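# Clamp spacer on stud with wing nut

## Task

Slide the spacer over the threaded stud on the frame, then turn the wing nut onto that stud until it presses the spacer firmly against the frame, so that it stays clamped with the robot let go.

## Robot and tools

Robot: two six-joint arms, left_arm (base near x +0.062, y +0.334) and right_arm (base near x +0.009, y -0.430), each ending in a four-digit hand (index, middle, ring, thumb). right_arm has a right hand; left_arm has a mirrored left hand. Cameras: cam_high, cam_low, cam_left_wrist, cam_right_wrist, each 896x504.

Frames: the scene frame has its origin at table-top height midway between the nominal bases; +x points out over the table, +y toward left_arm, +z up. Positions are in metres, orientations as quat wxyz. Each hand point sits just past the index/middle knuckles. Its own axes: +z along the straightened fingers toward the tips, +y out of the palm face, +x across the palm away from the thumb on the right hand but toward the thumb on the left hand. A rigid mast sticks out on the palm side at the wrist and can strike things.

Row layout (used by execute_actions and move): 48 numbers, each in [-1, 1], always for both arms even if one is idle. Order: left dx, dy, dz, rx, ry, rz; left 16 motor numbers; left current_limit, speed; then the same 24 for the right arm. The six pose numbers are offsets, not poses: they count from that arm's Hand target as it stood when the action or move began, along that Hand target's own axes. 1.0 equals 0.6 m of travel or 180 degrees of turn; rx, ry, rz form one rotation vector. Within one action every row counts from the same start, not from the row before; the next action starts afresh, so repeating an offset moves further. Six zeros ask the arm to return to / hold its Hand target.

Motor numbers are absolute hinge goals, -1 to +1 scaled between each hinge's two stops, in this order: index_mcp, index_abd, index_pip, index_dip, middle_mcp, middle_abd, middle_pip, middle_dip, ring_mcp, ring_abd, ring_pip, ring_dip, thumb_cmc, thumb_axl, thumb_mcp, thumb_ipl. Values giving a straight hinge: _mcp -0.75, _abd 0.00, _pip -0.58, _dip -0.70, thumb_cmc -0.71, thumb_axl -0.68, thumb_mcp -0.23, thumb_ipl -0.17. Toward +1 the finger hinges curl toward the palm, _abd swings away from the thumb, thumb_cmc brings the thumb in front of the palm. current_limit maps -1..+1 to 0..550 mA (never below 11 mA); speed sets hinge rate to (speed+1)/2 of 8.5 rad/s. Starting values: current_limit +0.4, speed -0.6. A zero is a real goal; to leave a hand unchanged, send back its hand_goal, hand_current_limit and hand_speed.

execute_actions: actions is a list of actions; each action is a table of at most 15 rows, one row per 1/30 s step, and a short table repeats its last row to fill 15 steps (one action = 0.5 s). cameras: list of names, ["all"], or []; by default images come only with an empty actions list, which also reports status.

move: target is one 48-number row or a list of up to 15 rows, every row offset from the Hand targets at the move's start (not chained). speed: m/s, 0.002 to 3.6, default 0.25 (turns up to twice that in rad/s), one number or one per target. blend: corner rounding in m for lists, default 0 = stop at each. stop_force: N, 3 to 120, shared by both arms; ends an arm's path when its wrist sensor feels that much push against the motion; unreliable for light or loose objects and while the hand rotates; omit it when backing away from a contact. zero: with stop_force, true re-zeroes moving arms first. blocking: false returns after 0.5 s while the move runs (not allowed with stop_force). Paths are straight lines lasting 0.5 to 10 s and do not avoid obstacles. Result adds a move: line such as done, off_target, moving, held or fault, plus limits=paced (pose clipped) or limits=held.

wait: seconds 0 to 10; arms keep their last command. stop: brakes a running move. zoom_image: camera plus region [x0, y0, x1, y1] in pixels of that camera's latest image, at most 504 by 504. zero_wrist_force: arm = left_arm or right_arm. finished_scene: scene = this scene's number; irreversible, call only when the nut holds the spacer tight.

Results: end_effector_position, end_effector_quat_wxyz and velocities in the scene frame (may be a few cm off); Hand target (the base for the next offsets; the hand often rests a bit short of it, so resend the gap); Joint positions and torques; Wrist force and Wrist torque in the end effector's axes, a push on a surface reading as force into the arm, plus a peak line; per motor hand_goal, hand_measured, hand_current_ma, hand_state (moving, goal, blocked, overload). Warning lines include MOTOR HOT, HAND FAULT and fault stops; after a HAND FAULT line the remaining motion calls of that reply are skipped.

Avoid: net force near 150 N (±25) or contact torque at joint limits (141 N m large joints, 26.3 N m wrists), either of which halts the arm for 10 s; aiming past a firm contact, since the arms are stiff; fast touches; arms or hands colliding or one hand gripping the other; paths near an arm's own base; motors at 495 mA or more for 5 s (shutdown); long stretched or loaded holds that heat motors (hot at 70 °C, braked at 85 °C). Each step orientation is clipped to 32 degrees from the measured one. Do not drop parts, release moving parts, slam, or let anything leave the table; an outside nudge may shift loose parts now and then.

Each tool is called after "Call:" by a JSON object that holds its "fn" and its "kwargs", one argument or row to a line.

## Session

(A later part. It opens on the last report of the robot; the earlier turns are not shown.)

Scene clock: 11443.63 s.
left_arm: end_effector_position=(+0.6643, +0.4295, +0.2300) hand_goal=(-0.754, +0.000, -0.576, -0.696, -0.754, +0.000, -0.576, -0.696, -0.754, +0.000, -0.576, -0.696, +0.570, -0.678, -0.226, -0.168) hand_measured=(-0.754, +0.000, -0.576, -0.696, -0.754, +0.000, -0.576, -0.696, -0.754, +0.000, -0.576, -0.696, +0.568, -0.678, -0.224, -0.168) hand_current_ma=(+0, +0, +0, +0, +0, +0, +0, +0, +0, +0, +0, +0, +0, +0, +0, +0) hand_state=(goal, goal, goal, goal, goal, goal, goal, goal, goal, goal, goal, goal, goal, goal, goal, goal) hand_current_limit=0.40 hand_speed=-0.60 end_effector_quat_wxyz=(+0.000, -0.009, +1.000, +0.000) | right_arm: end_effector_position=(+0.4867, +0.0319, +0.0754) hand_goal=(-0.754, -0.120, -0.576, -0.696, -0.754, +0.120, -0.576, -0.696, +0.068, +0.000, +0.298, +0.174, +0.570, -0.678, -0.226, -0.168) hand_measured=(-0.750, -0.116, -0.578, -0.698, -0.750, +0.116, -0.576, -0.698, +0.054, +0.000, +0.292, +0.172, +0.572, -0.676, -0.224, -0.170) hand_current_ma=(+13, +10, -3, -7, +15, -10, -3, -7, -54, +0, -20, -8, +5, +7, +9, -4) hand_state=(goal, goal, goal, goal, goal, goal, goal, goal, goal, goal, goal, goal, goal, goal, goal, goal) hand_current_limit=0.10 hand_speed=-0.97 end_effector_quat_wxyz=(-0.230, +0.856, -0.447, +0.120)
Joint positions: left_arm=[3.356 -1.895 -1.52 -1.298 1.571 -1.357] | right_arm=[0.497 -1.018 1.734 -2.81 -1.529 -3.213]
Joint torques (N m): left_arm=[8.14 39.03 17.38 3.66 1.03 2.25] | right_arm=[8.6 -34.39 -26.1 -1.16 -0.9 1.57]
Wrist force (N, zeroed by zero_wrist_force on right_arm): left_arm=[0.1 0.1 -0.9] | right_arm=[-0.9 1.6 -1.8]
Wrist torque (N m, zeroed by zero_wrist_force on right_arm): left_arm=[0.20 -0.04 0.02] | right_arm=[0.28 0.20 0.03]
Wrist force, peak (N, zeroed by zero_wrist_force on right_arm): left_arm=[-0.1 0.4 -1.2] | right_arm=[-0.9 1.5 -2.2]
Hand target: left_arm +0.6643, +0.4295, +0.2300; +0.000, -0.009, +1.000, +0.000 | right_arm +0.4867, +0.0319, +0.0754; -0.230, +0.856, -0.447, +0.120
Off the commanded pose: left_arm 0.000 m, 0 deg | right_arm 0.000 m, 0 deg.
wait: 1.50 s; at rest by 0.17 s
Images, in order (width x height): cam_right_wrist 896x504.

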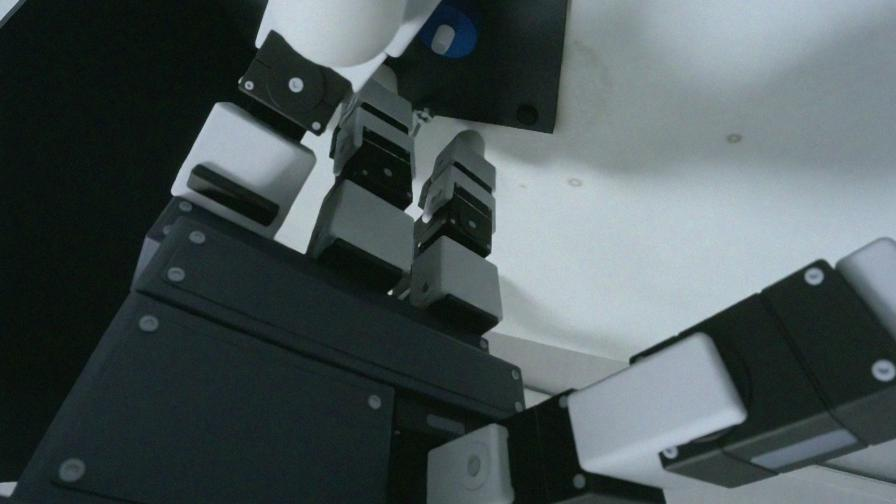

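Call:
{"fn": "move", "kwargs": {
  "target": [0,0,0,0,0,0,-0.754,0,-0.576,-0.696,-0.754,0,-0.576,-0.696,-0.754,0,-0.576,-0.696,0.571,-0.678,-0.226,-0.168,0.4,-0.6, 0,-0.0458,-0.0794,0,0,0, -0.754,-0.12,-0.576,-0.696,-0.754,0.12,-0.576,-0.696,0.068,0,0.299,0.174,0.571,-0.678,-0.226,-0.168,0.4,-0.7],
  "speed": 0.05
}}

Call:
{"fn": "move", "kwargs": {
  "target": [0,0,0,0,0,0,-0.754,0,-0.576,-0.696,-0.754,0,-0.576,-0.696,-0.754,0,-0.576,-0.696,0.571,-0.678,-0.226,-0.168,0.4,-0.6, -0.1978,-0.1268,0.0733,0,0.2028,0.3512, -0.754,-0.12,-0.576,-0.696,-0.754,0.12,-0.576,-0.696,0.068,0,0.299,0.174,0.571,-0.678,-0.226,-0.168,0.4,-0.7],
  "speed": 0.1,
  "stop_force": 8,
  "cameras": ["cam_right_wrist"]
}}

Call:
{"fn": "zoom_image", "kwargs": {
  "camera": "cam_right_wrist",
  "region": [330, 0, 530, 140]
}}

Scene clock: 11530.37 s.
left_arm: end_effector_position=(+0.6643, +0.4295, +0.2300) hand_goal=(-0.754, +0.000, -0.576, -0.696, -0.754, +0.000, -0.576, -0.696, -0.754, +0.000, -0.576, -0.696, +0.570, -0.678, -0.226, -0.168) hand_measured=(-0.754, +0.000, -0.576, -0.696, -0.754, +0.000, -0.576, -0.696, -0.754, +0.000, -0.576, -0.696, +0.568, -0.678, -0.224, -0.168) hand_current_ma=(+0, +0, +0, +0, +0, +0, +0, +0, +0, +0, +0, +0, +0, +0, +0, +0) hand_state=(goal, goal, goal, goal, goal, goal, goal, goal, goal, goal, goal, goal, goal, goal, goal, goal) hand_current_limit=0.40 hand_speed=-0.60 end_effector_quat_wxyz=(+0.000, -0.009, +1.000, +0.000) | right_arm: end_effector_position=(+0.4866, +0.0318, +0.1303) hand_goal=(-0.754, -0.120, -0.576, -0.696, -0.754, +0.120, -0.576, -0.696, +0.068, +0.000, +0.298, +0.174, +0.570, -0.678, -0.226, -0.168) hand_measured=(-0.750, -0.116, -0.578, -0.698, -0.750, +0.116, -0.576, -0.698, +0.054, +0.000, +0.292, +0.172, +0.572, -0.676, -0.224, -0.170) hand_current_ma=(+14, +10, -3, -7, +15, -10, -3, -7, -53, +0, -20, -8, +5, +7, +9, -4) hand_state=(goal, goal, goal, goal, goal, goal, goal, goal, goal, goal, goal, goal, goal, goal, goal, goal) hand_current_limit=0.40 hand_speed=-0.70 end_effector_quat_wxyz=(-0.230, +0.856, -0.447, +0.120)
Joint positions: left_arm=[3.356 -1.895 -1.52 -1.298 1.571 -1.357] | right_arm=[0.497 -1.098 1.691 -2.687 -1.529 -3.213]
Joint torques (N m): left_arm=[8.8 38.81 16.93 3.6 0.9 2.25] | right_arm=[6.47 -46.11 -31.32 -0.96 0.59 0.18]
Wrist force (N, zeroed by zero_wrist_force on right_arm): left_arm=[0.0 0.4 -0.8] | right_arm=[-0.9 1.7 -1.6]
Wrist torque (N m, zeroed by zero_wrist_force on right_arm): left_arm=[0.23 -0.02 0.01] | right_arm=[0.28 0.21 0.01]
Wrist force, peak (N, zeroed by zero_wrist_force on right_arm): left_arm=[-0.2 0.5 -1.2] | right_arm=[-0.7 1.5 -2.3]
Hand target: left_arm +0.6643, +0.4295, +0.2300; +0.000, -0.009, +1.000, +0.000 | right_arm +0.4866, +0.0318, +0.1304; -0.230, +0.856, -0.447, +0.120
Off the commanded pose: left_arm 0.000 m, 0 deg | right_arm 0.000 m, 0 deg.
move: done

Scene clock: 11537.83 s.
left_arm: end_effector_position=(+0.6643, +0.4295, +0.2300) hand_goal=(-0.754, +0.000, -0.576, -0.696, -0.754, +0.000, -0.576, -0.696, -0.754, +0.000, -0.576, -0.696, +0.570, -0.678, -0.226, -0.168) hand_measured=(-0.754, +0.000, -0.576, -0.696, -0.754, +0.000, -0.576, -0.696, -0.754, +0.000, -0.576, -0.696, +0.568, -0.678, -0.224, -0.168) hand_current_ma=(+0, +0, +0, +0, +0, +0, +0, +0, +0, +0, +0, +0, +0, +0, +0, +0) hand_state=(goal, goal, goal, goal, goal, goal, goal, goal, goal, goal, goal, goal, goal, goal, goal, goal) hand_current_limit=0.40 hand_speed=-0.60 end_effector_quat_wxyz=(+0.000, -0.009, +1.000, +0.000) | right_arm: end_effector_position=(+0.4908, +0.1794, +0.1305) hand_goal=(-0.754, -0.120, -0.576, -0.696, -0.754, +0.120, -0.576, -0.696, +0.068, +0.000, +0.298, +0.174, +0.570, -0.678, -0.226, -0.168) hand_measured=(-0.750, -0.116, -0.578, -0.698, -0.750, +0.116, -0.576, -0.698, +0.054, +0.000, +0.292, +0.172, +0.572, -0.676, -0.224, -0.170) hand_current_ma=(+14, +10, -3, -7, +15, -10, -3, -7, -53, +0, -20, -8, +5, +7, +9, -4) hand_state=(goal, goal, goal, goal, goal, goal, goal, goal, goal, goal, goal, goal, goal, goal, goal, goal) hand_current_limit=0.40 hand_speed=-0.70 end_effector_quat_wxyz=(+0.114, -0.423, +0.869, -0.233)
Joint positions: left_arm=[3.356 -1.895 -1.52 -1.298 1.571 -1.357] | right_arm=[0.75 -0.878 1.202 -1.97 -2.09 -1.717]
Joint torques (N m): left_arm=[8.42 39.14 17.13 3.66 0.93 2.2] | right_arm=[9.89 -42.35 -32.62 -0.62 -2.78 2.12]
Wrist force (N, zeroed by zero_wrist_force on right_arm): left_arm=[-0.3 0.2 -0.8] | right_arm=[-1.0 1.7 -2.0]
Wrist torque (N m, zeroed by zero_wrist_force on right_arm): left_arm=[0.20 0.01 -0.01] | right_arm=[0.30 0.22 -0.10]
Wrist force, peak (N, zeroed by zero_wrist_force on right_arm): left_arm=[-0.3 0.7 -1.1] | right_arm=[-0.8 1.8 -2.3]
Hand target: left_arm +0.6643, +0.4295, +0.2300; +0.000, -0.009, +1.000, +0.000 | right_arm +0.4908, +0.1794, +0.1305; +0.114, -0.423, +0.869, -0.233
Off the commanded pose: left_arm 0.000 m, 0 deg | right_arm 0.000 m, 0 deg.
move: done
Images, in order (width x height): cam_right_wrist 896x504.

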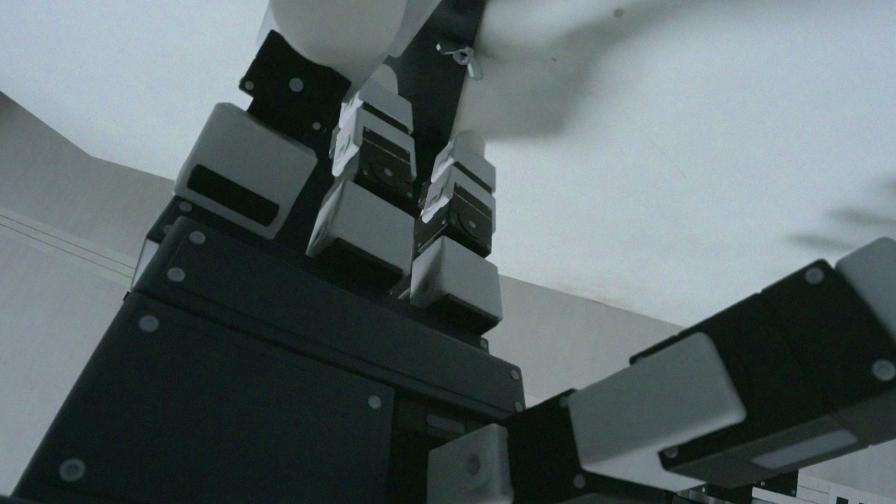

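Scaled by 2.520.

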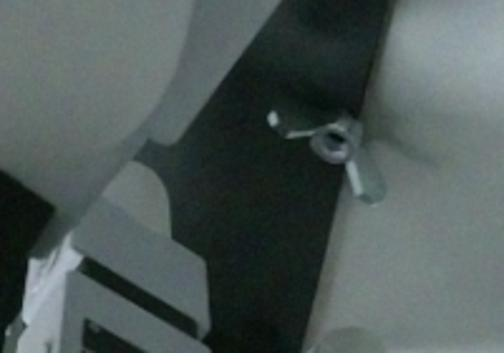

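Call:
{"fn": "move", "kwargs": {
  "target": [0,0,0,0,0,0,-0.754,0,-0.576,-0.696,-0.754,0,-0.576,-0.696,-0.754,0,-0.576,-0.696,0.571,-0.678,-0.226,-0.168,0.4,-0.6, -0.01,0.0433,0.0617,0,0,0, -0.754,-0.12,-0.576,-0.696,-0.754,0.12,-0.576,-0.696,0.068,0,0.299,0.174,0.571,-0.678,-0.226,-0.168,0.4,-0.7],
  "speed": 0.05,
  "stop_force": 4,
  "cameras": ["cam_right_wrist"]
}}

Call:
{"fn": "zoom_image", "kwargs": {
  "camera": "cam_right_wrist",
  "region": [370, 40, 490, 140]
}}

Scene clock: 11571.00 s.
left_arm: end_effector_position=(+0.6643, +0.4295, +0.2300) hand_goal=(-0.754, +0.000, -0.576, -0.696, -0.754, +0.000, -0.576, -0.696, -0.754, +0.000, -0.576, -0.696, +0.570, -0.678, -0.226, -0.168) hand_measured=(-0.754, +0.000, -0.576, -0.696, -0.754, +0.000, -0.576, -0.696, -0.754, +0.000, -0.576, -0.696, +0.568, -0.678, -0.224, -0.168) hand_current_ma=(+0, +0, +0, +0, +0, +0, +0, +0, +0, +0, +0, +0, +0, +0, +0, +0) hand_state=(goal, goal, goal, goal, goal, goal, goal, goal, goal, goal, goal, goal, goal, goal, goal, goal) hand_current_limit=0.40 hand_speed=-0.60 end_effector_quat_wxyz=(+0.000, -0.009, +1.000, +0.000) | right_arm: end_effector_position=(+0.4914, +0.1867, +0.0854) hand_goal=(-0.754, -0.120, -0.576, -0.696, -0.754, +0.120, -0.576, -0.696, +0.068, +0.000, +0.298, +0.174, +0.570, -0.678, -0.226, -0.168) hand_measured=(-0.750, -0.116, -0.578, -0.698, -0.750, +0.116, -0.576, -0.698, +0.054, +0.000, +0.292, +0.172, +0.572, -0.676, -0.224, -0.170) hand_current_ma=(+14, +10, -3, -7, +15, -9, -3, -7, -53, +0, -20, -8, +5, +7, +9, -4) hand_state=(goal, goal, goal, goal, goal, goal, goal, goal, goal, goal, goal, goal, goal, goal, goal, goal) hand_current_limit=0.40 hand_speed=-0.70 end_effector_quat_wxyz=(+0.114, -0.423, +0.869, -0.233)
Joint positions: left_arm=[3.356 -1.895 -1.52 -1.298 1.571 -1.357] | right_arm=[0.756 -0.823 1.228 -2.046 -2.09 -1.71]
Joint torques (N m): left_arm=[8.52 38.64 16.89 3.68 0.96 2.21] | right_arm=[10.29 -43.58 -11.05 -4.61 -2.8 2.06]
Wrist force (N, zeroed by zero_wrist_force on right_arm): left_arm=[-0.2 0.5 -1.0] | right_arm=[-1.0 1.4 -2.0]
Wrist torque (N m, zeroed by zero_wrist_force on right_arm): left_arm=[0.26 -0.01 -0.01] | right_arm=[0.27 0.22 -0.10]
Wrist force, peak (N, zeroed by zero_wrist_force on right_arm): left_arm=[-0.3 0.4 -1.2] | right_arm=[-0.8 1.7 -2.4]
Hand target: left_arm +0.6643, +0.4295, +0.2300; +0.000, -0.009, +1.000, +0.000 | right_arm +0.4914, +0.1867, +0.0854; +0.114, -0.423, +0.869, -0.233
Off the commanded pose: left_arm 0.000 m, 0 deg | right_arm 0.000 m, 0 deg.
move: done
Images, in order (width x height): cam_right_wrist 896x504.

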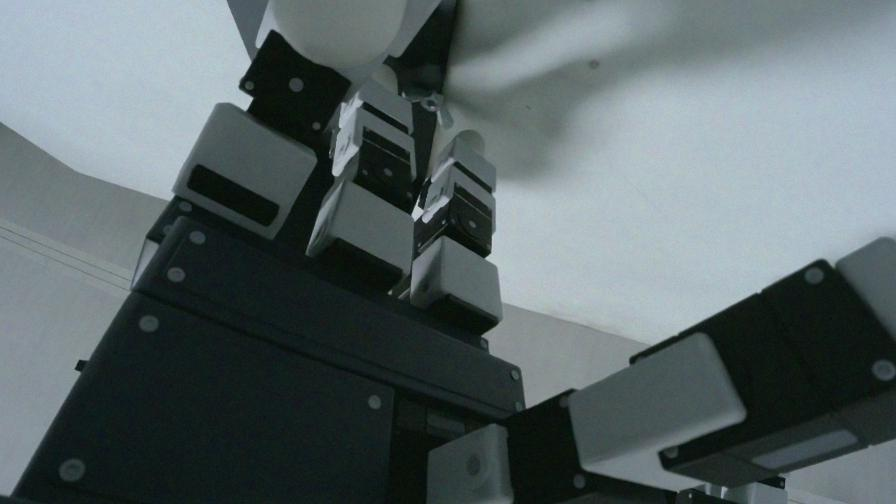

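Scaled by 4.200.

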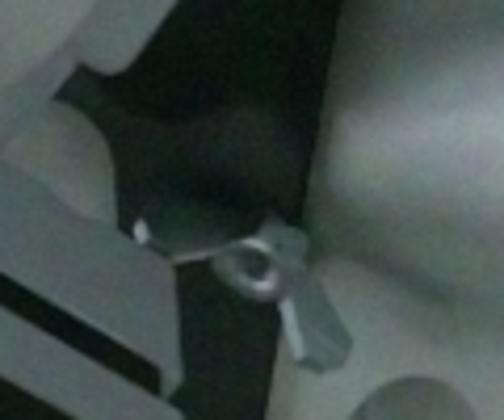

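Call:
{"fn": "move", "kwargs": {
  "target": [0,0,0,0,0,0,-0.754,0,-0.576,-0.696,-0.754,0,-0.576,-0.696,-0.754,0,-0.576,-0.696,0.571,-0.678,-0.226,-0.168,0.4,-0.6, 0.0092,0.0005,0.0192,0,-0.0097,-0.0168, -0.754,-0.12,-0.576,-0.696,-0.754,0.12,-0.576,-0.696,0.068,0,0.299,0.174,0.571,-0.678,-0.226,-0.168,0.4,-0.7],
  "speed": 0.025,
  "stop_force": 3,
  "cameras": ["cam_right_wrist"]
}}

Call:
{"fn": "zoom_image", "kwargs": {
  "camera": "cam_right_wrist",
  "region": [370, 60, 490, 160]
}}

Scene clock: 11596.37 s.
left_arm: end_effector_position=(+0.6643, +0.4295, +0.2300) hand_goal=(-0.754, +0.000, -0.576, -0.696, -0.754, +0.000, -0.576, -0.696, -0.754, +0.000, -0.576, -0.696, +0.570, -0.678, -0.226, -0.168) hand_measured=(-0.754, +0.000, -0.576, -0.696, -0.754, +0.000, -0.576, -0.696, -0.754, +0.000, -0.576, -0.696, +0.568, -0.678, -0.224, -0.168) hand_current_ma=(+0, +0, +0, +0, +0, +0, +0, +0, +0, +0, +0, +0, +0, +0, +0, +0) hand_state=(goal, goal, goal, goal, goal, goal, goal, goal, goal, goal, goal, goal, goal, goal, goal, goal) hand_current_limit=0.40 hand_speed=-0.60 end_effector_quat_wxyz=(+0.000, -0.009, +1.000, +0.000) | right_arm: end_effector_position=(+0.4923, +0.1789, +0.0753) hand_goal=(-0.754, -0.120, -0.576, -0.696, -0.754, +0.120, -0.576, -0.696, +0.068, +0.000, +0.298, +0.174, +0.570, -0.678, -0.226, -0.168) hand_measured=(-0.750, -0.116, -0.578, -0.698, -0.750, +0.116, -0.576, -0.698, +0.054, +0.000, +0.292, +0.172, +0.572, -0.676, -0.224, -0.170) hand_current_ma=(+14, +10, -3, -7, +15, -9, -3, -7, -53, +0, -20, -8, +5, +7, +9, -4) hand_state=(goal, goal, goal, goal, goal, goal, goal, goal, goal, goal, goal, goal, goal, goal, goal, goal) hand_current_limit=0.40 hand_speed=-0.70 end_effector_quat_wxyz=(+0.121, -0.449, +0.855, -0.229)
Joint positions: left_arm=[3.356 -1.895 -1.52 -1.298 1.571 -1.357] | right_arm=[0.746 -0.827 1.274 -2.129 -2.084 -1.792]
Joint torques (N m): left_arm=[8.59 39.22 17.29 3.62 0.96 2.21] | right_arm=[-10.85 -56.07 -10.91 -4.67 1.79 -2.11]
Wrist force (N, zeroed by zero_wrist_force on right_arm): left_arm=[-0.1 0.4 -1.0] | right_arm=[-0.8 1.4 -1.9]
Wrist torque (N m, zeroed by zero_wrist_force on right_arm): left_arm=[0.24 -0.02 0.01] | right_arm=[0.27 0.19 0.05]
Wrist force, peak (N, zeroed by zero_wrist_force on right_arm): left_arm=[-0.1 0.4 -1.4] | right_arm=[-1.1 1.7 -2.2]
Hand target: left_arm +0.6643, +0.4295, +0.2300; +0.000, -0.009, +1.000, +0.000 | right_arm +0.4923, +0.1789, +0.0753; +0.121, -0.449, +0.855, -0.229
Off the commanded pose: left_arm 0.000 m, 0 deg | right_arm 0.000 m, 0 deg.
move: done
Images, in order (width x height): cam_right_wrist 896x504.

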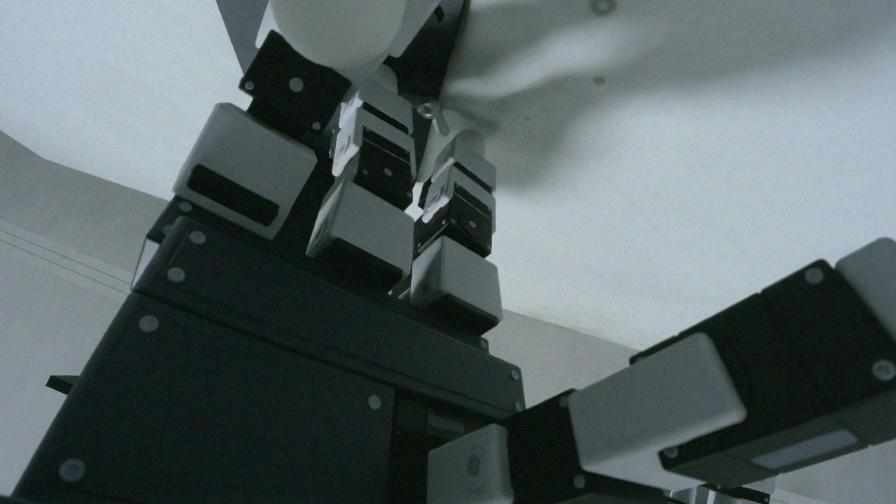

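Scaled by 4.200.

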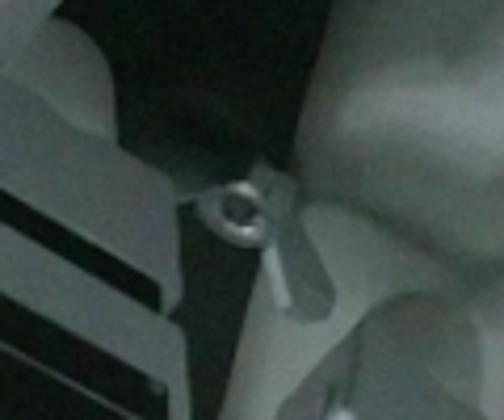

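Call:
{"fn": "move", "kwargs": {
  "target": [0,0,0,0,0,0,-0.754,0,-0.576,-0.696,-0.754,0,-0.576,-0.696,-0.754,0,-0.576,-0.696,0.571,-0.678,-0.226,-0.168,0.4,-0.6, 0.03,0,0,0,0,0, -0.754,-0.12,-0.576,-0.696,-0.754,0.12,-0.576,-0.696,0.068,0,0.299,0.174,0.571,-0.678,-0.226,-0.168,0.4,-0.7],
  "speed": 0.015,
  "stop_force": 3,
  "cameras": ["cam_right_wrist"]
}}

Call:
{"fn": "zoom_image", "kwargs": {
  "camera": "cam_right_wrist",
  "region": [370, 60, 490, 160]
}}

Scene clock: 11629.57 s.
left_arm: end_effector_position=(+0.6643, +0.4295, +0.2300) hand_goal=(-0.754, +0.000, -0.576, -0.696, -0.754, +0.000, -0.576, -0.696, -0.754, +0.000, -0.576, -0.696, +0.570, -0.678, -0.226, -0.168) hand_measured=(-0.754, +0.000, -0.576, -0.696, -0.754, +0.000, -0.576, -0.696, -0.754, +0.000, -0.576, -0.696, +0.568, -0.678, -0.224, -0.168) hand_current_ma=(+0, +0, +0, +0, +0, +0, +0, +0, +0, +0, +0, +0, +0, +0, +0, +0) hand_state=(goal, goal, goal, goal, goal, goal, goal, goal, goal, goal, goal, goal, goal, goal, goal, goal) hand_current_limit=0.40 hand_speed=-0.60 end_effector_quat_wxyz=(+0.000, -0.009, +1.000, +0.000) | right_arm: end_effector_position=(+0.4821, +0.1641, +0.0753) hand_goal=(-0.754, -0.120, -0.576, -0.696, -0.754, +0.120, -0.576, -0.696, +0.068, +0.000, +0.298, +0.174, +0.570, -0.678, -0.226, -0.168) hand_measured=(-0.750, -0.116, -0.578, -0.698, -0.750, +0.116, -0.576, -0.698, +0.054, +0.000, +0.292, +0.172, +0.572, -0.676, -0.224, -0.170) hand_current_ma=(+14, +8, -3, -7, +15, -9, -3, -7, -53, +0, -20, -8, +5, +7, +9, -4) hand_state=(goal, goal, goal, goal, goal, goal, goal, goal, goal, goal, goal, goal, goal, goal, goal, goal) hand_current_limit=0.40 hand_speed=-0.70 end_effector_quat_wxyz=(+0.121, -0.449, +0.855, -0.229)
Joint positions: left_arm=[3.356 -1.895 -1.52 -1.298 1.571 -1.357] | right_arm=[0.741 -0.866 1.346 -2.164 -2.083 -1.797]
Joint torques (N m): left_arm=[7.84 38.14 17.41 3.57 0.91 2.36] | right_arm=[-10.71 -54.86 -10.73 -4.64 1.62 -2.11]
Wrist force (N, zeroed by zero_wrist_force on right_arm): left_arm=[-0.1 0.3 -0.9] | right_arm=[-0.9 1.1 -2.0]
Wrist torque (N m, zeroed by zero_wrist_force on right_arm): left_arm=[0.22 -0.02 0.01] | right_arm=[0.23 0.22 0.03]
Wrist force, peak (N, zeroed by zero_wrist_force on right_arm): left_arm=[0.0 0.4 -1.2] | right_arm=[-0.9 1.8 -2.2]
Hand target: left_arm +0.6643, +0.4295, +0.2300; +0.000, -0.009, +1.000, +0.000 | right_arm +0.4821, +0.1641, +0.0753; +0.121, -0.449, +0.855, -0.229
Off the commanded pose: left_arm 0.000 m, 0 deg | right_arm 0.000 m, 0 deg.
move: done
Images, in order (width x height): cam_right_wrist 896x504.

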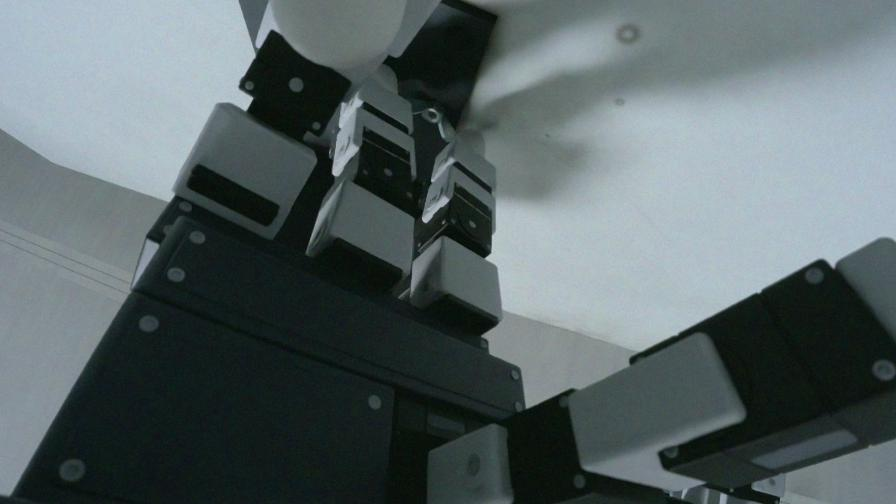

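Scaled by 4.200.

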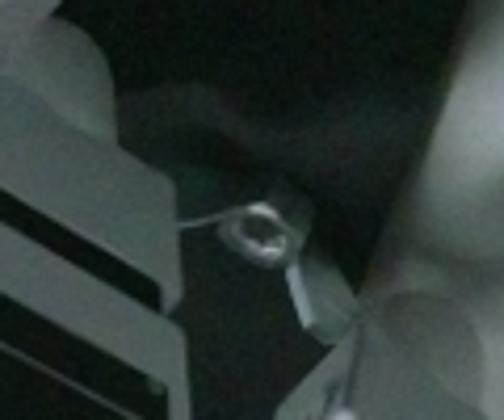

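Call:
{"fn": "move", "kwargs": {
  "target": [0,0,0,0,0,0,-0.754,0,-0.576,-0.696,-0.754,0,-0.576,-0.696,-0.754,0,-0.576,-0.696,0.571,-0.678,-0.226,-0.168,0.4,-0.6, -0.009,-0.0029,0.0017,0,0,0, -0.754,-0.12,-0.576,-0.696,-0.754,0.12,-0.576,-0.696,0.068,0,0.299,0.174,0.571,-0.678,-0.226,-0.168,0.4,-0.7],
  "speed": 0.015,
  "cameras": ["cam_right_wrist"]
}}

Call:
{"fn": "zoom_image", "kwargs": {
  "camera": "cam_right_wrist",
  "region": [370, 60, 490, 160]
}}

Scene clock: 11641.70 s.
left_arm: end_effector_position=(+0.6643, +0.4295, +0.2300) hand_goal=(-0.754, +0.000, -0.576, -0.696, -0.754, +0.000, -0.576, -0.696, -0.754, +0.000, -0.576, -0.696, +0.570, -0.678, -0.226, -0.168) hand_measured=(-0.754, +0.000, -0.576, -0.696, -0.754, +0.000, -0.576, -0.696, -0.754, +0.000, -0.576, -0.696, +0.568, -0.678, -0.224, -0.168) hand_current_ma=(+0, +0, +0, +0, +0, +0, +0, +0, +0, +0, +0, +0, +0, +0, +0, +0) hand_state=(goal, goal, goal, goal, goal, goal, goal, goal, goal, goal, goal, goal, goal, goal, goal, goal) hand_current_limit=0.40 hand_speed=-0.60 end_effector_quat_wxyz=(+0.000, -0.009, +1.000, +0.000) | right_arm: end_effector_position=(+0.4867, +0.1674, +0.0753) hand_goal=(-0.754, -0.120, -0.576, -0.696, -0.754, +0.120, -0.576, -0.696, +0.068, +0.000, +0.298, +0.174, +0.570, -0.678, -0.226, -0.168) hand_measured=(-0.750, -0.116, -0.578, -0.698, -0.750, +0.116, -0.576, -0.698, +0.054, +0.000, +0.292, +0.172, +0.572, -0.676, -0.224, -0.170) hand_current_ma=(+14, +8, -3, -7, +15, -9, -3, -7, -53, +0, -20, -8, +5, +7, +9, -4) hand_state=(goal, goal, goal, goal, goal, goal, goal, goal, goal, goal, goal, goal, goal, goal, goal, goal) hand_current_limit=0.40 hand_speed=-0.70 end_effector_quat_wxyz=(+0.121, -0.449, +0.855, -0.229)
Joint positions: left_arm=[3.356 -1.895 -1.52 -1.298 1.571 -1.357] | right_arm=[0.74 -0.854 1.325 -2.156 -2.083 -1.798]
Joint torques (N m): left_arm=[8.35 38.43 17.21 3.69 0.91 2.24] | right_arm=[-11.26 -42.16 -31.72 -0.73 1.64 -2.05]
Wrist force (N, zeroed by zero_wrist_force on right_arm): left_arm=[0.0 0.5 -1.0] | right_arm=[-0.5 1.4 -1.9]
Wrist torque (N m, zeroed by zero_wrist_force on right_arm): left_arm=[0.26 -0.02 0.01] | right_arm=[0.27 0.17 0.07]
Wrist force, peak (N, zeroed by zero_wrist_force on right_arm): left_arm=[-0.1 0.3 -1.2] | right_arm=[-0.7 1.6 -2.2]
Hand target: left_arm +0.6643, +0.4295, +0.2300; +0.000, -0.009, +1.000, +0.000 | right_arm +0.4868, +0.1674, +0.0753; +0.121, -0.449, +0.855, -0.229
Off the commanded pose: left_arm 0.000 m, 0 deg | right_arm 0.000 m, 0 deg.
move: done
Images, in order (width x height): cam_right_wrist 896x504.

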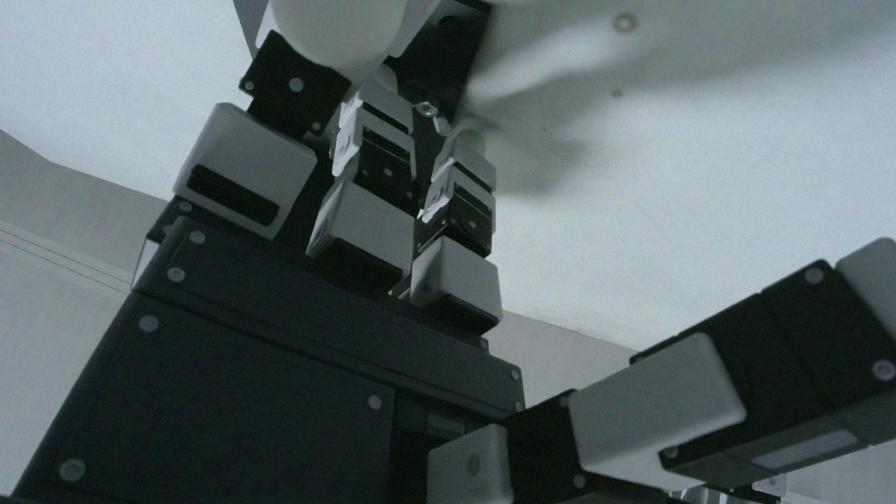

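Scaled by 4.200.

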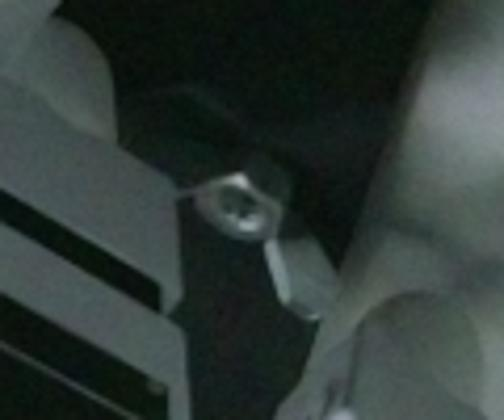

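Call:
{"fn": "move", "kwargs": {
  "target": [0,0,0,0,0,0,-0.754,0,-0.576,-0.696,-0.754,0,-0.576,-0.696,-0.754,0,-0.576,-0.696,0.571,-0.678,-0.226,-0.168,0.4,-0.6, -0.013,-0.0012,0.0007,0,0.0111,0.0192, -0.754,-0.12,-0.576,-0.696,-0.754,0.12,-0.576,-0.696,0.068,0,0.299,0.174,0.571,-0.678,-0.226,-0.168,0.4,-0.7],
  "speed": 0.02
}}

Call:
{"fn": "move", "kwargs": {
  "target": [0,0,0,0,0,0,-0.754,0,-0.576,-0.696,-0.754,0,-0.576,-0.696,-0.754,0,-0.576,-0.696,0.571,-0.678,-0.226,-0.168,0.4,-0.6, 0,0,0,0,0,0, -0.754,-0.05,-0.576,-0.696,-0.754,0.05,-0.576,-0.696,0.068,0,0.299,0.174,0.571,-0.678,-0.226,-0.168,-0.4,-0.98],
  "speed": 0.03
}}

Call:
{"fn": "wait", "kwargs": {
  "seconds": 1,
  "cameras": ["cam_right_wrist"]
}}

Call:
{"fn": "zoom_image", "kwargs": {
  "camera": "cam_right_wrist",
  "region": [370, 60, 490, 160]
}}

Scene clock: 11662.63 s.
left_arm: end_effector_position=(+0.6643, +0.4295, +0.2300) hand_goal=(-0.754, +0.000, -0.576, -0.696, -0.754, +0.000, -0.576, -0.696, -0.754, +0.000, -0.576, -0.696, +0.570, -0.678, -0.226, -0.168) hand_measured=(-0.754, +0.000, -0.576, -0.696, -0.754, +0.000, -0.576, -0.696, -0.754, +0.000, -0.576, -0.696, +0.568, -0.678, -0.224, -0.168) hand_current_ma=(+0, +0, +0, +0, +0, +0, +0, +0, +0, +0, +0, +0, +0, +0, +0, +0) hand_state=(goal, goal, goal, goal, goal, goal, goal, goal, goal, goal, goal, goal, goal, goal, goal, goal) hand_current_limit=0.40 hand_speed=-0.60 end_effector_quat_wxyz=(+0.000, -0.009, +1.000, +0.000) | right_arm: end_effector_position=(+0.4919, +0.1733, +0.0753) hand_goal=(-0.754, -0.120, -0.576, -0.696, -0.754, +0.120, -0.576, -0.696, +0.068, +0.000, +0.298, +0.174, +0.570, -0.678, -0.226, -0.168) hand_measured=(-0.750, -0.116, -0.578, -0.698, -0.750, +0.116, -0.576, -0.698, +0.054, +0.000, +0.292, +0.172, +0.572, -0.676, -0.224, -0.170) hand_current_ma=(+14, +8, -3, -7, +15, -9, -3, -7, -53, +0, -20, -8, +5, +7, +9, -4) hand_state=(goal, goal, goal, goal, goal, goal, goal, goal, goal, goal, goal, goal, goal, goal, goal, goal) hand_current_limit=0.40 hand_speed=-0.70 end_effector_quat_wxyz=(+0.113, -0.419, +0.870, -0.233)
Joint positions: left_arm=[3.356 -1.895 -1.52 -1.298 1.571 -1.357] | right_arm=[0.743 -0.836 1.28 -2.088 -2.09 -1.715]
Joint torques (N m): left_arm=[8.1 38.1 17.53 3.65 0.97 2.22] | right_arm=[9.76 -43.86 -32.17 -0.55 -2.81 2.05]
Wrist force (N, zeroed by zero_wrist_force on right_arm): left_arm=[-0.1 0.2 -1.2] | right_arm=[-0.7 1.4 -2.0]
Wrist torque (N m, zeroed by zero_wrist_force on right_arm): left_arm=[0.24 -0.02 0.01] | right_arm=[0.27 0.17 -0.07]
Wrist force, peak (N, zeroed by zero_wrist_force on right_arm): left_arm=[-0.3 0.4 -1.1] | right_arm=[-0.9 1.7 -2.0]
Hand target: left_arm +0.6643, +0.4295, +0.2300; +0.000, -0.009, +1.000, +0.000 | right_arm +0.4919, +0.1734, +0.0753; +0.113, -0.419, +0.870, -0.233
Off the commanded pose: left_arm 0.000 m, 0 deg | right_arm 0.000 m, 0 deg.
move: done

Scene clock: 11663.47 s.
left_arm: end_effector_position=(+0.6643, +0.4295, +0.2300) hand_goal=(-0.754, +0.000, -0.576, -0.696, -0.754, +0.000, -0.576, -0.696, -0.754, +0.000, -0.576, -0.696, +0.570, -0.678, -0.226, -0.168) hand_measured=(-0.754, +0.000, -0.576, -0.696, -0.754, +0.000, -0.576, -0.696, -0.754, +0.000, -0.576, -0.696, +0.568, -0.678, -0.224, -0.168) hand_current_ma=(+0, +0, +0, +0, +0, +0, +0, +0, +0, +0, +0, +0, +0, +0, +0, +0) hand_state=(goal, goal, goal, goal, goal, goal, goal, goal, goal, goal, goal, goal, goal, goal, goal, goal) hand_current_limit=0.40 hand_speed=-0.60 end_effector_quat_wxyz=(+0.000, -0.009, +1.000, +0.000) | right_arm: end_effector_position=(+0.4919, +0.1734, +0.0753) hand_goal=(-0.754, -0.050, -0.576, -0.696, -0.754, +0.050, -0.576, -0.696, +0.068, +0.000, +0.298, +0.174, +0.570, -0.678, -0.226, -0.168) hand_measured=(-0.750, -0.070, -0.578, -0.698, -0.750, +0.070, -0.576, -0.698, +0.054, +0.000, +0.292, +0.172, +0.572, -0.676, -0.224, -0.170) hand_current_ma=(+14, -47, -3, -7, +15, +47, -3, -7, -53, +0, -20, -8, +5, +7, +9, -4) hand_state=(goal, moving, goal, goal, goal, moving, goal, goal, goal, goal, goal, goal, goal, goal, goal, goal) hand_current_limit=-0.40 hand_speed=-0.98 end_effector_quat_wxyz=(+0.113, -0.419, +0.870, -0.233)
Joint positions: left_arm=[3.356 -1.895 -1.52 -1.298 1.571 -1.357] | right_arm=[0.743 -0.836 1.279 -2.088 -2.09 -1.714]
Joint torques (N m): left_arm=[8.46 38.76 17.06 3.66 0.93 2.22] | right_arm=[10.45 -43.23 -32.16 -0.51 -2.74 2.05]
Wrist force (N, zeroed by zero_wrist_force on right_arm): left_arm=[0.1 0.1 -0.9] | right_arm=[-1.0 1.5 -2.0]
Wrist torque (N m, zeroed by zero_wrist_force on right_arm): left_arm=[0.19 -0.02 0.03] | right_arm=[0.27 0.21 -0.09]
Wrist force, peak (N, zeroed by zero_wrist_force on right_arm): left_arm=[0.0 0.5 -1.1] | right_arm=[-1.2 1.5 -2.2]
Hand target: left_arm +0.6643, +0.4295, +0.2300; +0.000, -0.009, +1.000, +0.000 | right_arm +0.4919, +0.1734, +0.0753; +0.113, -0.419, +0.870, -0.233
Off the commanded pose: left_arm 0.000 m, 0 deg | right_arm 0.000 m, 0 deg.
move: done

Scene clock: 11664.47 s.
left_arm: end_effector_position=(+0.6643, +0.4295, +0.2300) hand_goal=(-0.754, +0.000, -0.576, -0.696, -0.754, +0.000, -0.576, -0.696, -0.754, +0.000, -0.576, -0.696, +0.570, -0.678, -0.226, -0.168) hand_measured=(-0.754, +0.000, -0.576, -0.696, -0.754, +0.000, -0.576, -0.696, -0.754, +0.000, -0.576, -0.696, +0.568, -0.678, -0.224, -0.168) hand_current_ma=(+0, +0, +0, +0, +0, +0, +0, +0, +0, +0, +0, +0, +0, +0, +0, +0) hand_state=(goal, goal, goal, goal, goal, goal, goal, goal, goal, goal, goal, goal, goal, goal, goal, goal) hand_current_limit=0.40 hand_speed=-0.60 end_effector_quat_wxyz=(+0.000, -0.009, +1.000, +0.000) | right_arm: end_effector_position=(+0.4919, +0.1734, +0.0753) hand_goal=(-0.754, -0.050, -0.576, -0.696, -0.754, +0.050, -0.576, -0.696, +0.068, +0.000, +0.298, +0.174, +0.570, -0.678, -0.226, -0.168) hand_measured=(-0.750, -0.070, -0.578, -0.698, -0.750, +0.070, -0.576, -0.698, +0.054, +0.000, +0.292, +0.172, +0.572, -0.676, -0.224, -0.170) hand_current_ma=(+14, -61, -3, -7, +15, +61, -3, -7, -53, +0, -20, -8, +5, +7, +9, -4) hand_state=(goal, goal, goal, goal, goal, goal, goal, goal, goal, goal, goal, goal, goal, goal, goal, goal) hand_current_limit=-0.40 hand_speed=-0.98 end_effector_quat_wxyz=(+0.113, -0.419, +0.870, -0.233)
Joint positions: left_arm=[3.356 -1.895 -1.52 -1.298 1.571 -1.357] | right_arm=[0.743 -0.836 1.279 -2.088 -2.09 -1.714]
Joint torques (N m): left_arm=[8.7 38.64 17.39 3.55 0.98 2.19] | right_arm=[10.23 -43.37 -32.75 -0.49 -2.87 2.04]
Wrist force (N, zeroed by zero_wrist_force on right_arm): left_arm=[-0.1 0.2 -0.8] | right_arm=[-0.9 1.5 -2.0]
Wrist torque (N m, zeroed by zero_wrist_force on right_arm): left_arm=[0.20 -0.01 0.01] | right_arm=[0.26 0.20 -0.08]
Wrist force, peak (N, zeroed by zero_wrist_force on right_arm): left_arm=[-0.1 0.3 -1.1] | right_arm=[-1.1 1.6 -2.2]
Hand target: left_arm +0.6643, +0.4295, +0.2300; +0.000, -0.009, +1.000, +0.000 | right_arm +0.4919, +0.1734, +0.0753; +0.113, -0.419, +0.870, -0.233
Off the commanded pose: left_arm 0.000 m, 0 deg | right_arm 0.000 m, 0 deg.
wait: 1.00 s; at rest by 0.17 s
Images, in order (width x height): cam_right_wrist 896x504.

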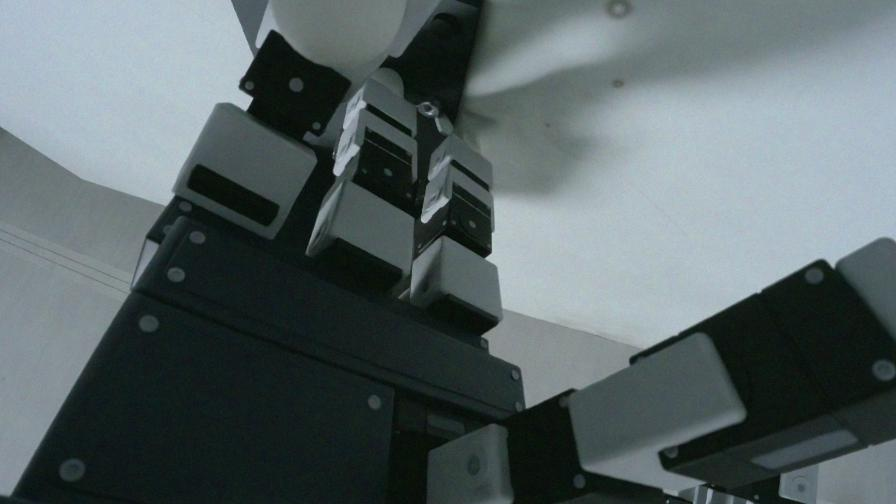

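Scaled by 4.200.

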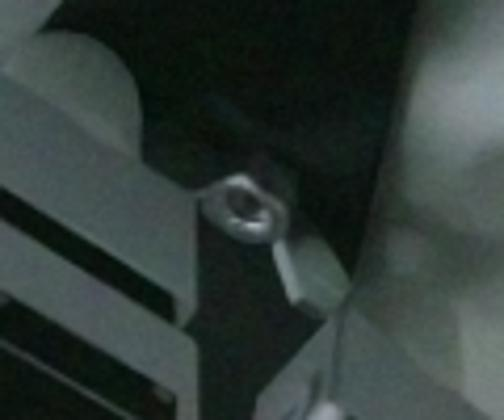

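Call:
{"fn": "move", "kwargs": {
  "target": [0,0,0,0,0,0,-0.754,0,-0.576,-0.696,-0.754,0,-0.576,-0.696,-0.754,0,-0.576,-0.696,0.571,-0.678,-0.226,-0.168,0.4,-0.6, 0,0,0,0,0,0, -0.754,-0.02,-0.576,-0.696,-0.754,0.02,-0.576,-0.696,0.068,0,0.299,0.174,0.571,-0.678,-0.226,-0.168,-0.4,-0.98],
  "speed": 0.03
}}

Call:
{"fn": "wait", "kwargs": {
  "seconds": 1,
  "cameras": ["cam_right_wrist"]
}}

Call:
{"fn": "zoom_image", "kwargs": {
  "camera": "cam_right_wrist",
  "region": [370, 60, 490, 160]
}}

Scene clock: 11671.13 s.
left_arm: end_effector_position=(+0.6643, +0.4295, +0.2300) hand_goal=(-0.754, +0.000, -0.576, -0.696, -0.754, +0.000, -0.576, -0.696, -0.754, +0.000, -0.576, -0.696, +0.570, -0.678, -0.226, -0.168) hand_measured=(-0.754, +0.000, -0.576, -0.696, -0.754, +0.000, -0.576, -0.696, -0.754, +0.000, -0.576, -0.696, +0.568, -0.678, -0.224, -0.168) hand_current_ma=(+0, +0, +0, +0, +0, +0, +0, +0, +0, +0, +0, +0, +0, +0, +0, +0) hand_state=(goal, goal, goal, goal, goal, goal, goal, goal, goal, goal, goal, goal, goal, goal, goal, goal) hand_current_limit=0.40 hand_speed=-0.60 end_effector_quat_wxyz=(+0.000, -0.009, +1.000, +0.000) | right_arm: end_effector_position=(+0.4919, +0.1734, +0.0753) hand_goal=(-0.754, -0.020, -0.576, -0.696, -0.754, +0.020, -0.576, -0.696, +0.068, +0.000, +0.298, +0.174, +0.570, -0.678, -0.226, -0.168) hand_measured=(-0.750, -0.068, -0.578, -0.698, -0.750, +0.066, -0.576, -0.698, +0.054, +0.000, +0.292, +0.172, +0.572, -0.676, -0.224, -0.170) hand_current_ma=(+14, -164, -3, -7, +15, +162, -3, -7, -53, +0, -20, -8, +5, +7, +9, -4) hand_state=(goal, blocked, goal, goal, goal, blocked, goal, goal, goal, goal, goal, goal, goal, goal, goal, goal) hand_current_limit=-0.40 hand_speed=-0.98 end_effector_quat_wxyz=(+0.113, -0.419, +0.870, -0.233)
Joint positions: left_arm=[3.356 -1.895 -1.52 -1.298 1.571 -1.357] | right_arm=[0.743 -0.836 1.279 -2.088 -2.09 -1.714]
Joint torques (N m): left_arm=[8.26 38.82 16.61 3.49 0.83 2.17] | right_arm=[10.19 -43.71 -32 -0.64 -2.71 1.95]
Wrist force (N, zeroed by zero_wrist_force on right_arm): left_arm=[0.0 0.4 -1.0] | right_arm=[-0.8 1.4 -1.6]
Wrist torque (N m, zeroed by zero_wrist_force on right_arm): left_arm=[0.24 -0.03 0.01] | right_arm=[0.23 0.18 -0.08]
Wrist force, peak (N, zeroed by zero_wrist_force on right_arm): left_arm=[-0.3 0.1 -1.2] | right_arm=[-1.3 1.6 -2.2]
Hand target: left_arm +0.6643, +0.4295, +0.2300; +0.000, -0.009, +1.000, +0.000 | right_arm +0.4919, +0.1734, +0.0753; +0.113, -0.419, +0.870, -0.233
Off the commanded pose: left_arm 0.000 m, 0 deg | right_arm 0.000 m, 0 deg.
move: done

Scene clock: 11672.13 s.
left_arm: end_effector_position=(+0.6643, +0.4295, +0.2300) hand_goal=(-0.754, +0.000, -0.576, -0.696, -0.754, +0.000, -0.576, -0.696, -0.754, +0.000, -0.576, -0.696, +0.570, -0.678, -0.226, -0.168) hand_measured=(-0.754, +0.000, -0.576, -0.696, -0.754, +0.000, -0.576, -0.696, -0.754, +0.000, -0.576, -0.696, +0.568, -0.678, -0.224, -0.168) hand_current_ma=(+0, +0, +0, +0, +0, +0, +0, +0, +0, +0, +0, +0, +0, +0, +0, +0) hand_state=(goal, goal, goal, goal, goal, goal, goal, goal, goal, goal, goal, goal, goal, goal, goal, goal) hand_current_limit=0.40 hand_speed=-0.60 end_effector_quat_wxyz=(+0.000, -0.009, +1.000, +0.000) | right_arm: end_effector_position=(+0.4919, +0.1734, +0.0753) hand_goal=(-0.754, -0.020, -0.576, -0.696, -0.754, +0.020, -0.576, -0.696, +0.068, +0.000, +0.298, +0.174, +0.570, -0.678, -0.226, -0.168) hand_measured=(-0.750, -0.068, -0.578, -0.698, -0.750, +0.066, -0.576, -0.698, +0.054, +0.000, +0.292, +0.172, +0.572, -0.676, -0.224, -0.170) hand_current_ma=(+14, -164, -3, -7, +15, +162, -3, -7, -53, +0, -20, -8, +5, +7, +9, -4) hand_state=(goal, blocked, goal, goal, goal, blocked, goal, goal, goal, goal, goal, goal, goal, goal, goal, goal) hand_current_limit=-0.40 hand_speed=-0.98 end_effector_quat_wxyz=(+0.113, -0.419, +0.870, -0.233)
Joint positions: left_arm=[3.356 -1.895 -1.52 -1.298 1.571 -1.357] | right_arm=[0.743 -0.836 1.279 -2.088 -2.09 -1.714]
Joint torques (N m): left_arm=[8.38 38.15 17.31 3.65 0.93 2.13] | right_arm=[10.04 -43.45 -32.02 -0.68 -2.8 1.93]
Wrist force (N, zeroed by zero_wrist_force on right_arm): left_arm=[-0.2 0.5 -0.9] | right_arm=[-0.6 1.5 -1.8]
Wrist torque (N m, zeroed by zero_wrist_force on right_arm): left_arm=[0.26 0.00 -0.01] | right_arm=[0.25 0.16 -0.05]
Wrist force, peak (N, zeroed by zero_wrist_force on right_arm): left_arm=[-0.1 0.5 -1.1] | right_arm=[-1.0 1.6 -2.1]
Hand target: left_arm +0.6643, +0.4295, +0.2300; +0.000, -0.009, +1.000, +0.000 | right_arm +0.4919, +0.1734, +0.0753; +0.113, -0.419, +0.870, -0.233
Off the commanded pose: left_arm 0.000 m, 0 deg | right_arm 0.000 m, 0 deg.
wait: 1.00 s; at rest by 0.17 s
Images, in order (width x height): cam_right_wrist 896x504.

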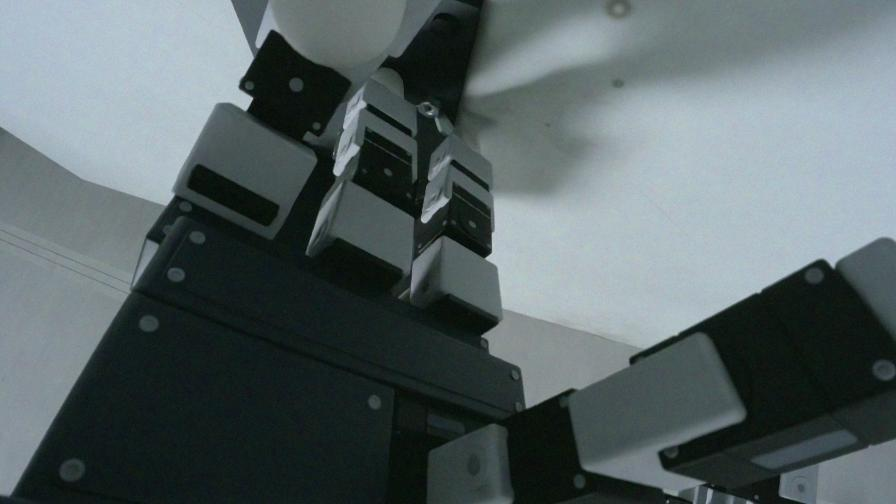

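Scaled by 4.200.

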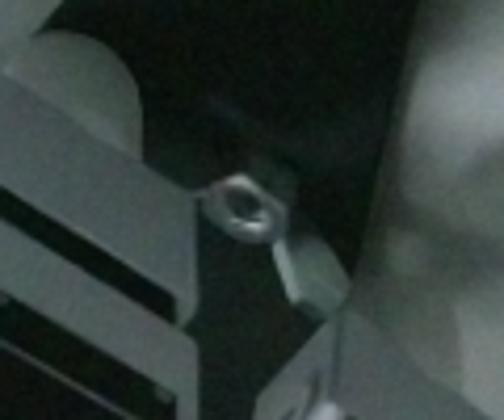

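Call:
{"fn": "move", "kwargs": {
  "target": [0,0,0,0,0,0,-0.754,0,-0.576,-0.696,-0.754,0,-0.576,-0.696,-0.754,0,-0.576,-0.696,0.571,-0.678,-0.226,-0.168,0.4,-0.6, 0,0,0,0,0,0, -0.754,-0.02,-0.576,-0.696,-0.754,0.02,-0.576,-0.696,0.068,0,0.299,0.174,0.571,-0.678,-0.226,-0.168,-0.1,-0.98],
  "speed": 0.03
}}

Call:
{"fn": "move", "kwargs": {
  "target": [0,0,0,0,0,0,-0.754,0,-0.576,-0.696,-0.754,0,-0.576,-0.696,-0.754,0,-0.576,-0.696,0.571,-0.678,-0.226,-0.168,0.4,-0.6, 0,-0.0375,-0.065,0,0,0, -0.754,-0.02,-0.576,-0.696,-0.754,0.02,-0.576,-0.696,0.068,0,0.299,0.174,0.571,-0.678,-0.226,-0.168,-0.1,-0.98],
  "speed": 0.03,
  "cameras": ["cam_right_wrist"]
}}

Call:
{"fn": "zoom_image", "kwargs": {
  "camera": "cam_right_wrist",
  "region": [370, 60, 490, 160]
}}

Scene clock: 11684.70 s.
left_arm: end_effector_position=(+0.6643, +0.4295, +0.2300) hand_goal=(-0.754, +0.000, -0.576, -0.696, -0.754, +0.000, -0.576, -0.696, -0.754, +0.000, -0.576, -0.696, +0.570, -0.678, -0.226, -0.168) hand_measured=(-0.754, +0.000, -0.576, -0.696, -0.754, +0.000, -0.576, -0.696, -0.754, +0.000, -0.576, -0.696, +0.568, -0.678, -0.224, -0.168) hand_current_ma=(+0, +0, +0, +0, +0, +0, +0, +0, +0, +0, +0, +0, +0, +0, +0, +0) hand_state=(goal, goal, goal, goal, goal, goal, goal, goal, goal, goal, goal, goal, goal, goal, goal, goal) hand_current_limit=0.40 hand_speed=-0.60 end_effector_quat_wxyz=(+0.000, -0.009, +1.000, +0.000) | right_arm: end_effector_position=(+0.4919, +0.1734, +0.0753) hand_goal=(-0.754, -0.020, -0.576, -0.696, -0.754, +0.020, -0.576, -0.696, +0.068, +0.000, +0.298, +0.174, +0.570, -0.678, -0.226, -0.168) hand_measured=(-0.750, -0.068, -0.578, -0.698, -0.750, +0.066, -0.576, -0.698, +0.054, +0.000, +0.292, +0.172, +0.572, -0.676, -0.224, -0.170) hand_current_ma=(+14, -164, -3, -7, +15, +162, -3, -7, -53, +0, -20, -8, +5, +7, +9, -4) hand_state=(goal, blocked, goal, goal, goal, blocked, goal, goal, goal, goal, goal, goal, goal, goal, goal, goal) hand_current_limit=-0.10 hand_speed=-0.98 end_effector_quat_wxyz=(+0.113, -0.419, +0.870, -0.233)
Joint positions: left_arm=[3.356 -1.895 -1.52 -1.298 1.571 -1.357] | right_arm=[0.743 -0.836 1.279 -2.088 -2.09 -1.714]
Joint torques (N m): left_arm=[8.04 38.47 17.19 3.67 0.9 2.25] | right_arm=[10.38 -43.61 -32.24 -0.72 -2.66 1.97]
Wrist force (N, zeroed by zero_wrist_force on right_arm): left_arm=[-0.2 0.5 -1.0] | right_arm=[-0.9 1.2 -1.9]
Wrist torque (N m, zeroed by zero_wrist_force on right_arm): left_arm=[0.25 0.00 -0.01] | right_arm=[0.23 0.21 -0.08]
Wrist force, peak (N, zeroed by zero_wrist_force on right_arm): left_arm=[-0.2 0.4 -1.2] | right_arm=[-0.9 1.6 -2.2]
Hand target: left_arm +0.6643, +0.4295, +0.2300; +0.000, -0.009, +1.000, +0.000 | right_arm +0.4919, +0.1734, +0.0753; +0.113, -0.419, +0.870, -0.233
Off the commanded pose: left_arm 0.000 m, 0 deg | right_arm 0.000 m, 0 deg.
move: done

Scene clock: 11686.63 s.
left_arm: end_effector_position=(+0.6643, +0.4295, +0.2300) hand_goal=(-0.754, +0.000, -0.576, -0.696, -0.754, +0.000, -0.576, -0.696, -0.754, +0.000, -0.576, -0.696, +0.570, -0.678, -0.226, -0.168) hand_measured=(-0.754, +0.000, -0.576, -0.696, -0.754, +0.000, -0.576, -0.696, -0.754, +0.000, -0.576, -0.696, +0.568, -0.678, -0.224, -0.168) hand_current_ma=(+0, +0, +0, +0, +0, +0, +0, +0, +0, +0, +0, +0, +0, +0, +0, +0) hand_state=(goal, goal, goal, goal, goal, goal, goal, goal, goal, goal, goal, goal, goal, goal, goal, goal) hand_current_limit=0.40 hand_speed=-0.60 end_effector_quat_wxyz=(+0.000, -0.009, +1.000, +0.000) | right_arm: end_effector_position=(+0.4919, +0.1733, +0.1202) hand_goal=(-0.754, -0.020, -0.576, -0.696, -0.754, +0.020, -0.576, -0.696, +0.068, +0.000, +0.298, +0.174, +0.570, -0.678, -0.226, -0.168) hand_measured=(-0.750, -0.068, -0.576, -0.698, -0.750, +0.066, -0.576, -0.698, +0.054, +0.000, +0.292, +0.172, +0.572, -0.676, -0.224, -0.170) hand_current_ma=(+15, -164, -2, -7, +15, +162, -3, -7, -53, +0, -20, -8, +5, +7, +9, -4) hand_state=(goal, blocked, goal, goal, goal, blocked, goal, goal, goal, goal, goal, goal, goal, goal, goal, goal) hand_current_limit=-0.10 hand_speed=-0.98 end_effector_quat_wxyz=(+0.113, -0.419, +0.870, -0.233)
Joint positions: left_arm=[3.356 -1.895 -1.52 -1.298 1.571 -1.357] | right_arm=[0.743 -0.879 1.232 -1.997 -2.09 -1.714]
Joint torques (N m): left_arm=[8.15 37.92 17.23 3.58 0.87 2.21] | right_arm=[10.33 -54.76 -33.04 -0.46 -1.47 -0.32]
Wrist force (N, zeroed by zero_wrist_force on right_arm): left_arm=[-0.3 0.4 -0.9] | right_arm=[-0.9 1.5 -1.8]
Wrist torque (N m, zeroed by zero_wrist_force on right_arm): left_arm=[0.23 0.01 -0.01] | right_arm=[0.25 0.21 -0.10]
Wrist force, peak (N, zeroed by zero_wrist_force on right_arm): left_arm=[0.0 0.4 -1.1] | right_arm=[-1.2 1.8 -2.3]
Hand target: left_arm +0.6643, +0.4295, +0.2300; +0.000, -0.009, +1.000, +0.000 | right_arm +0.4919, +0.1733, +0.1203; +0.113, -0.419, +0.870, -0.233
Off the commanded pose: left_arm 0.000 m, 0 deg | right_arm 0.000 m, 0 deg.
move: done
Images, in order (width x height): cam_right_wrist 896x504.

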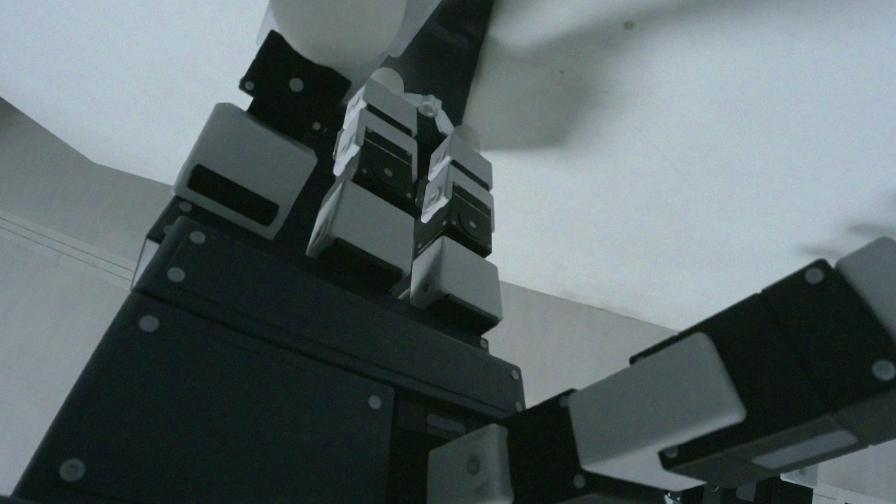

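Scaled by 4.200.

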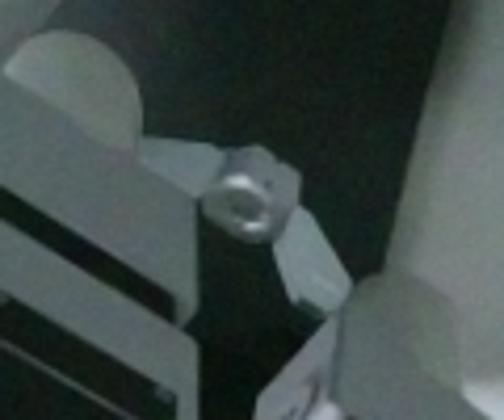

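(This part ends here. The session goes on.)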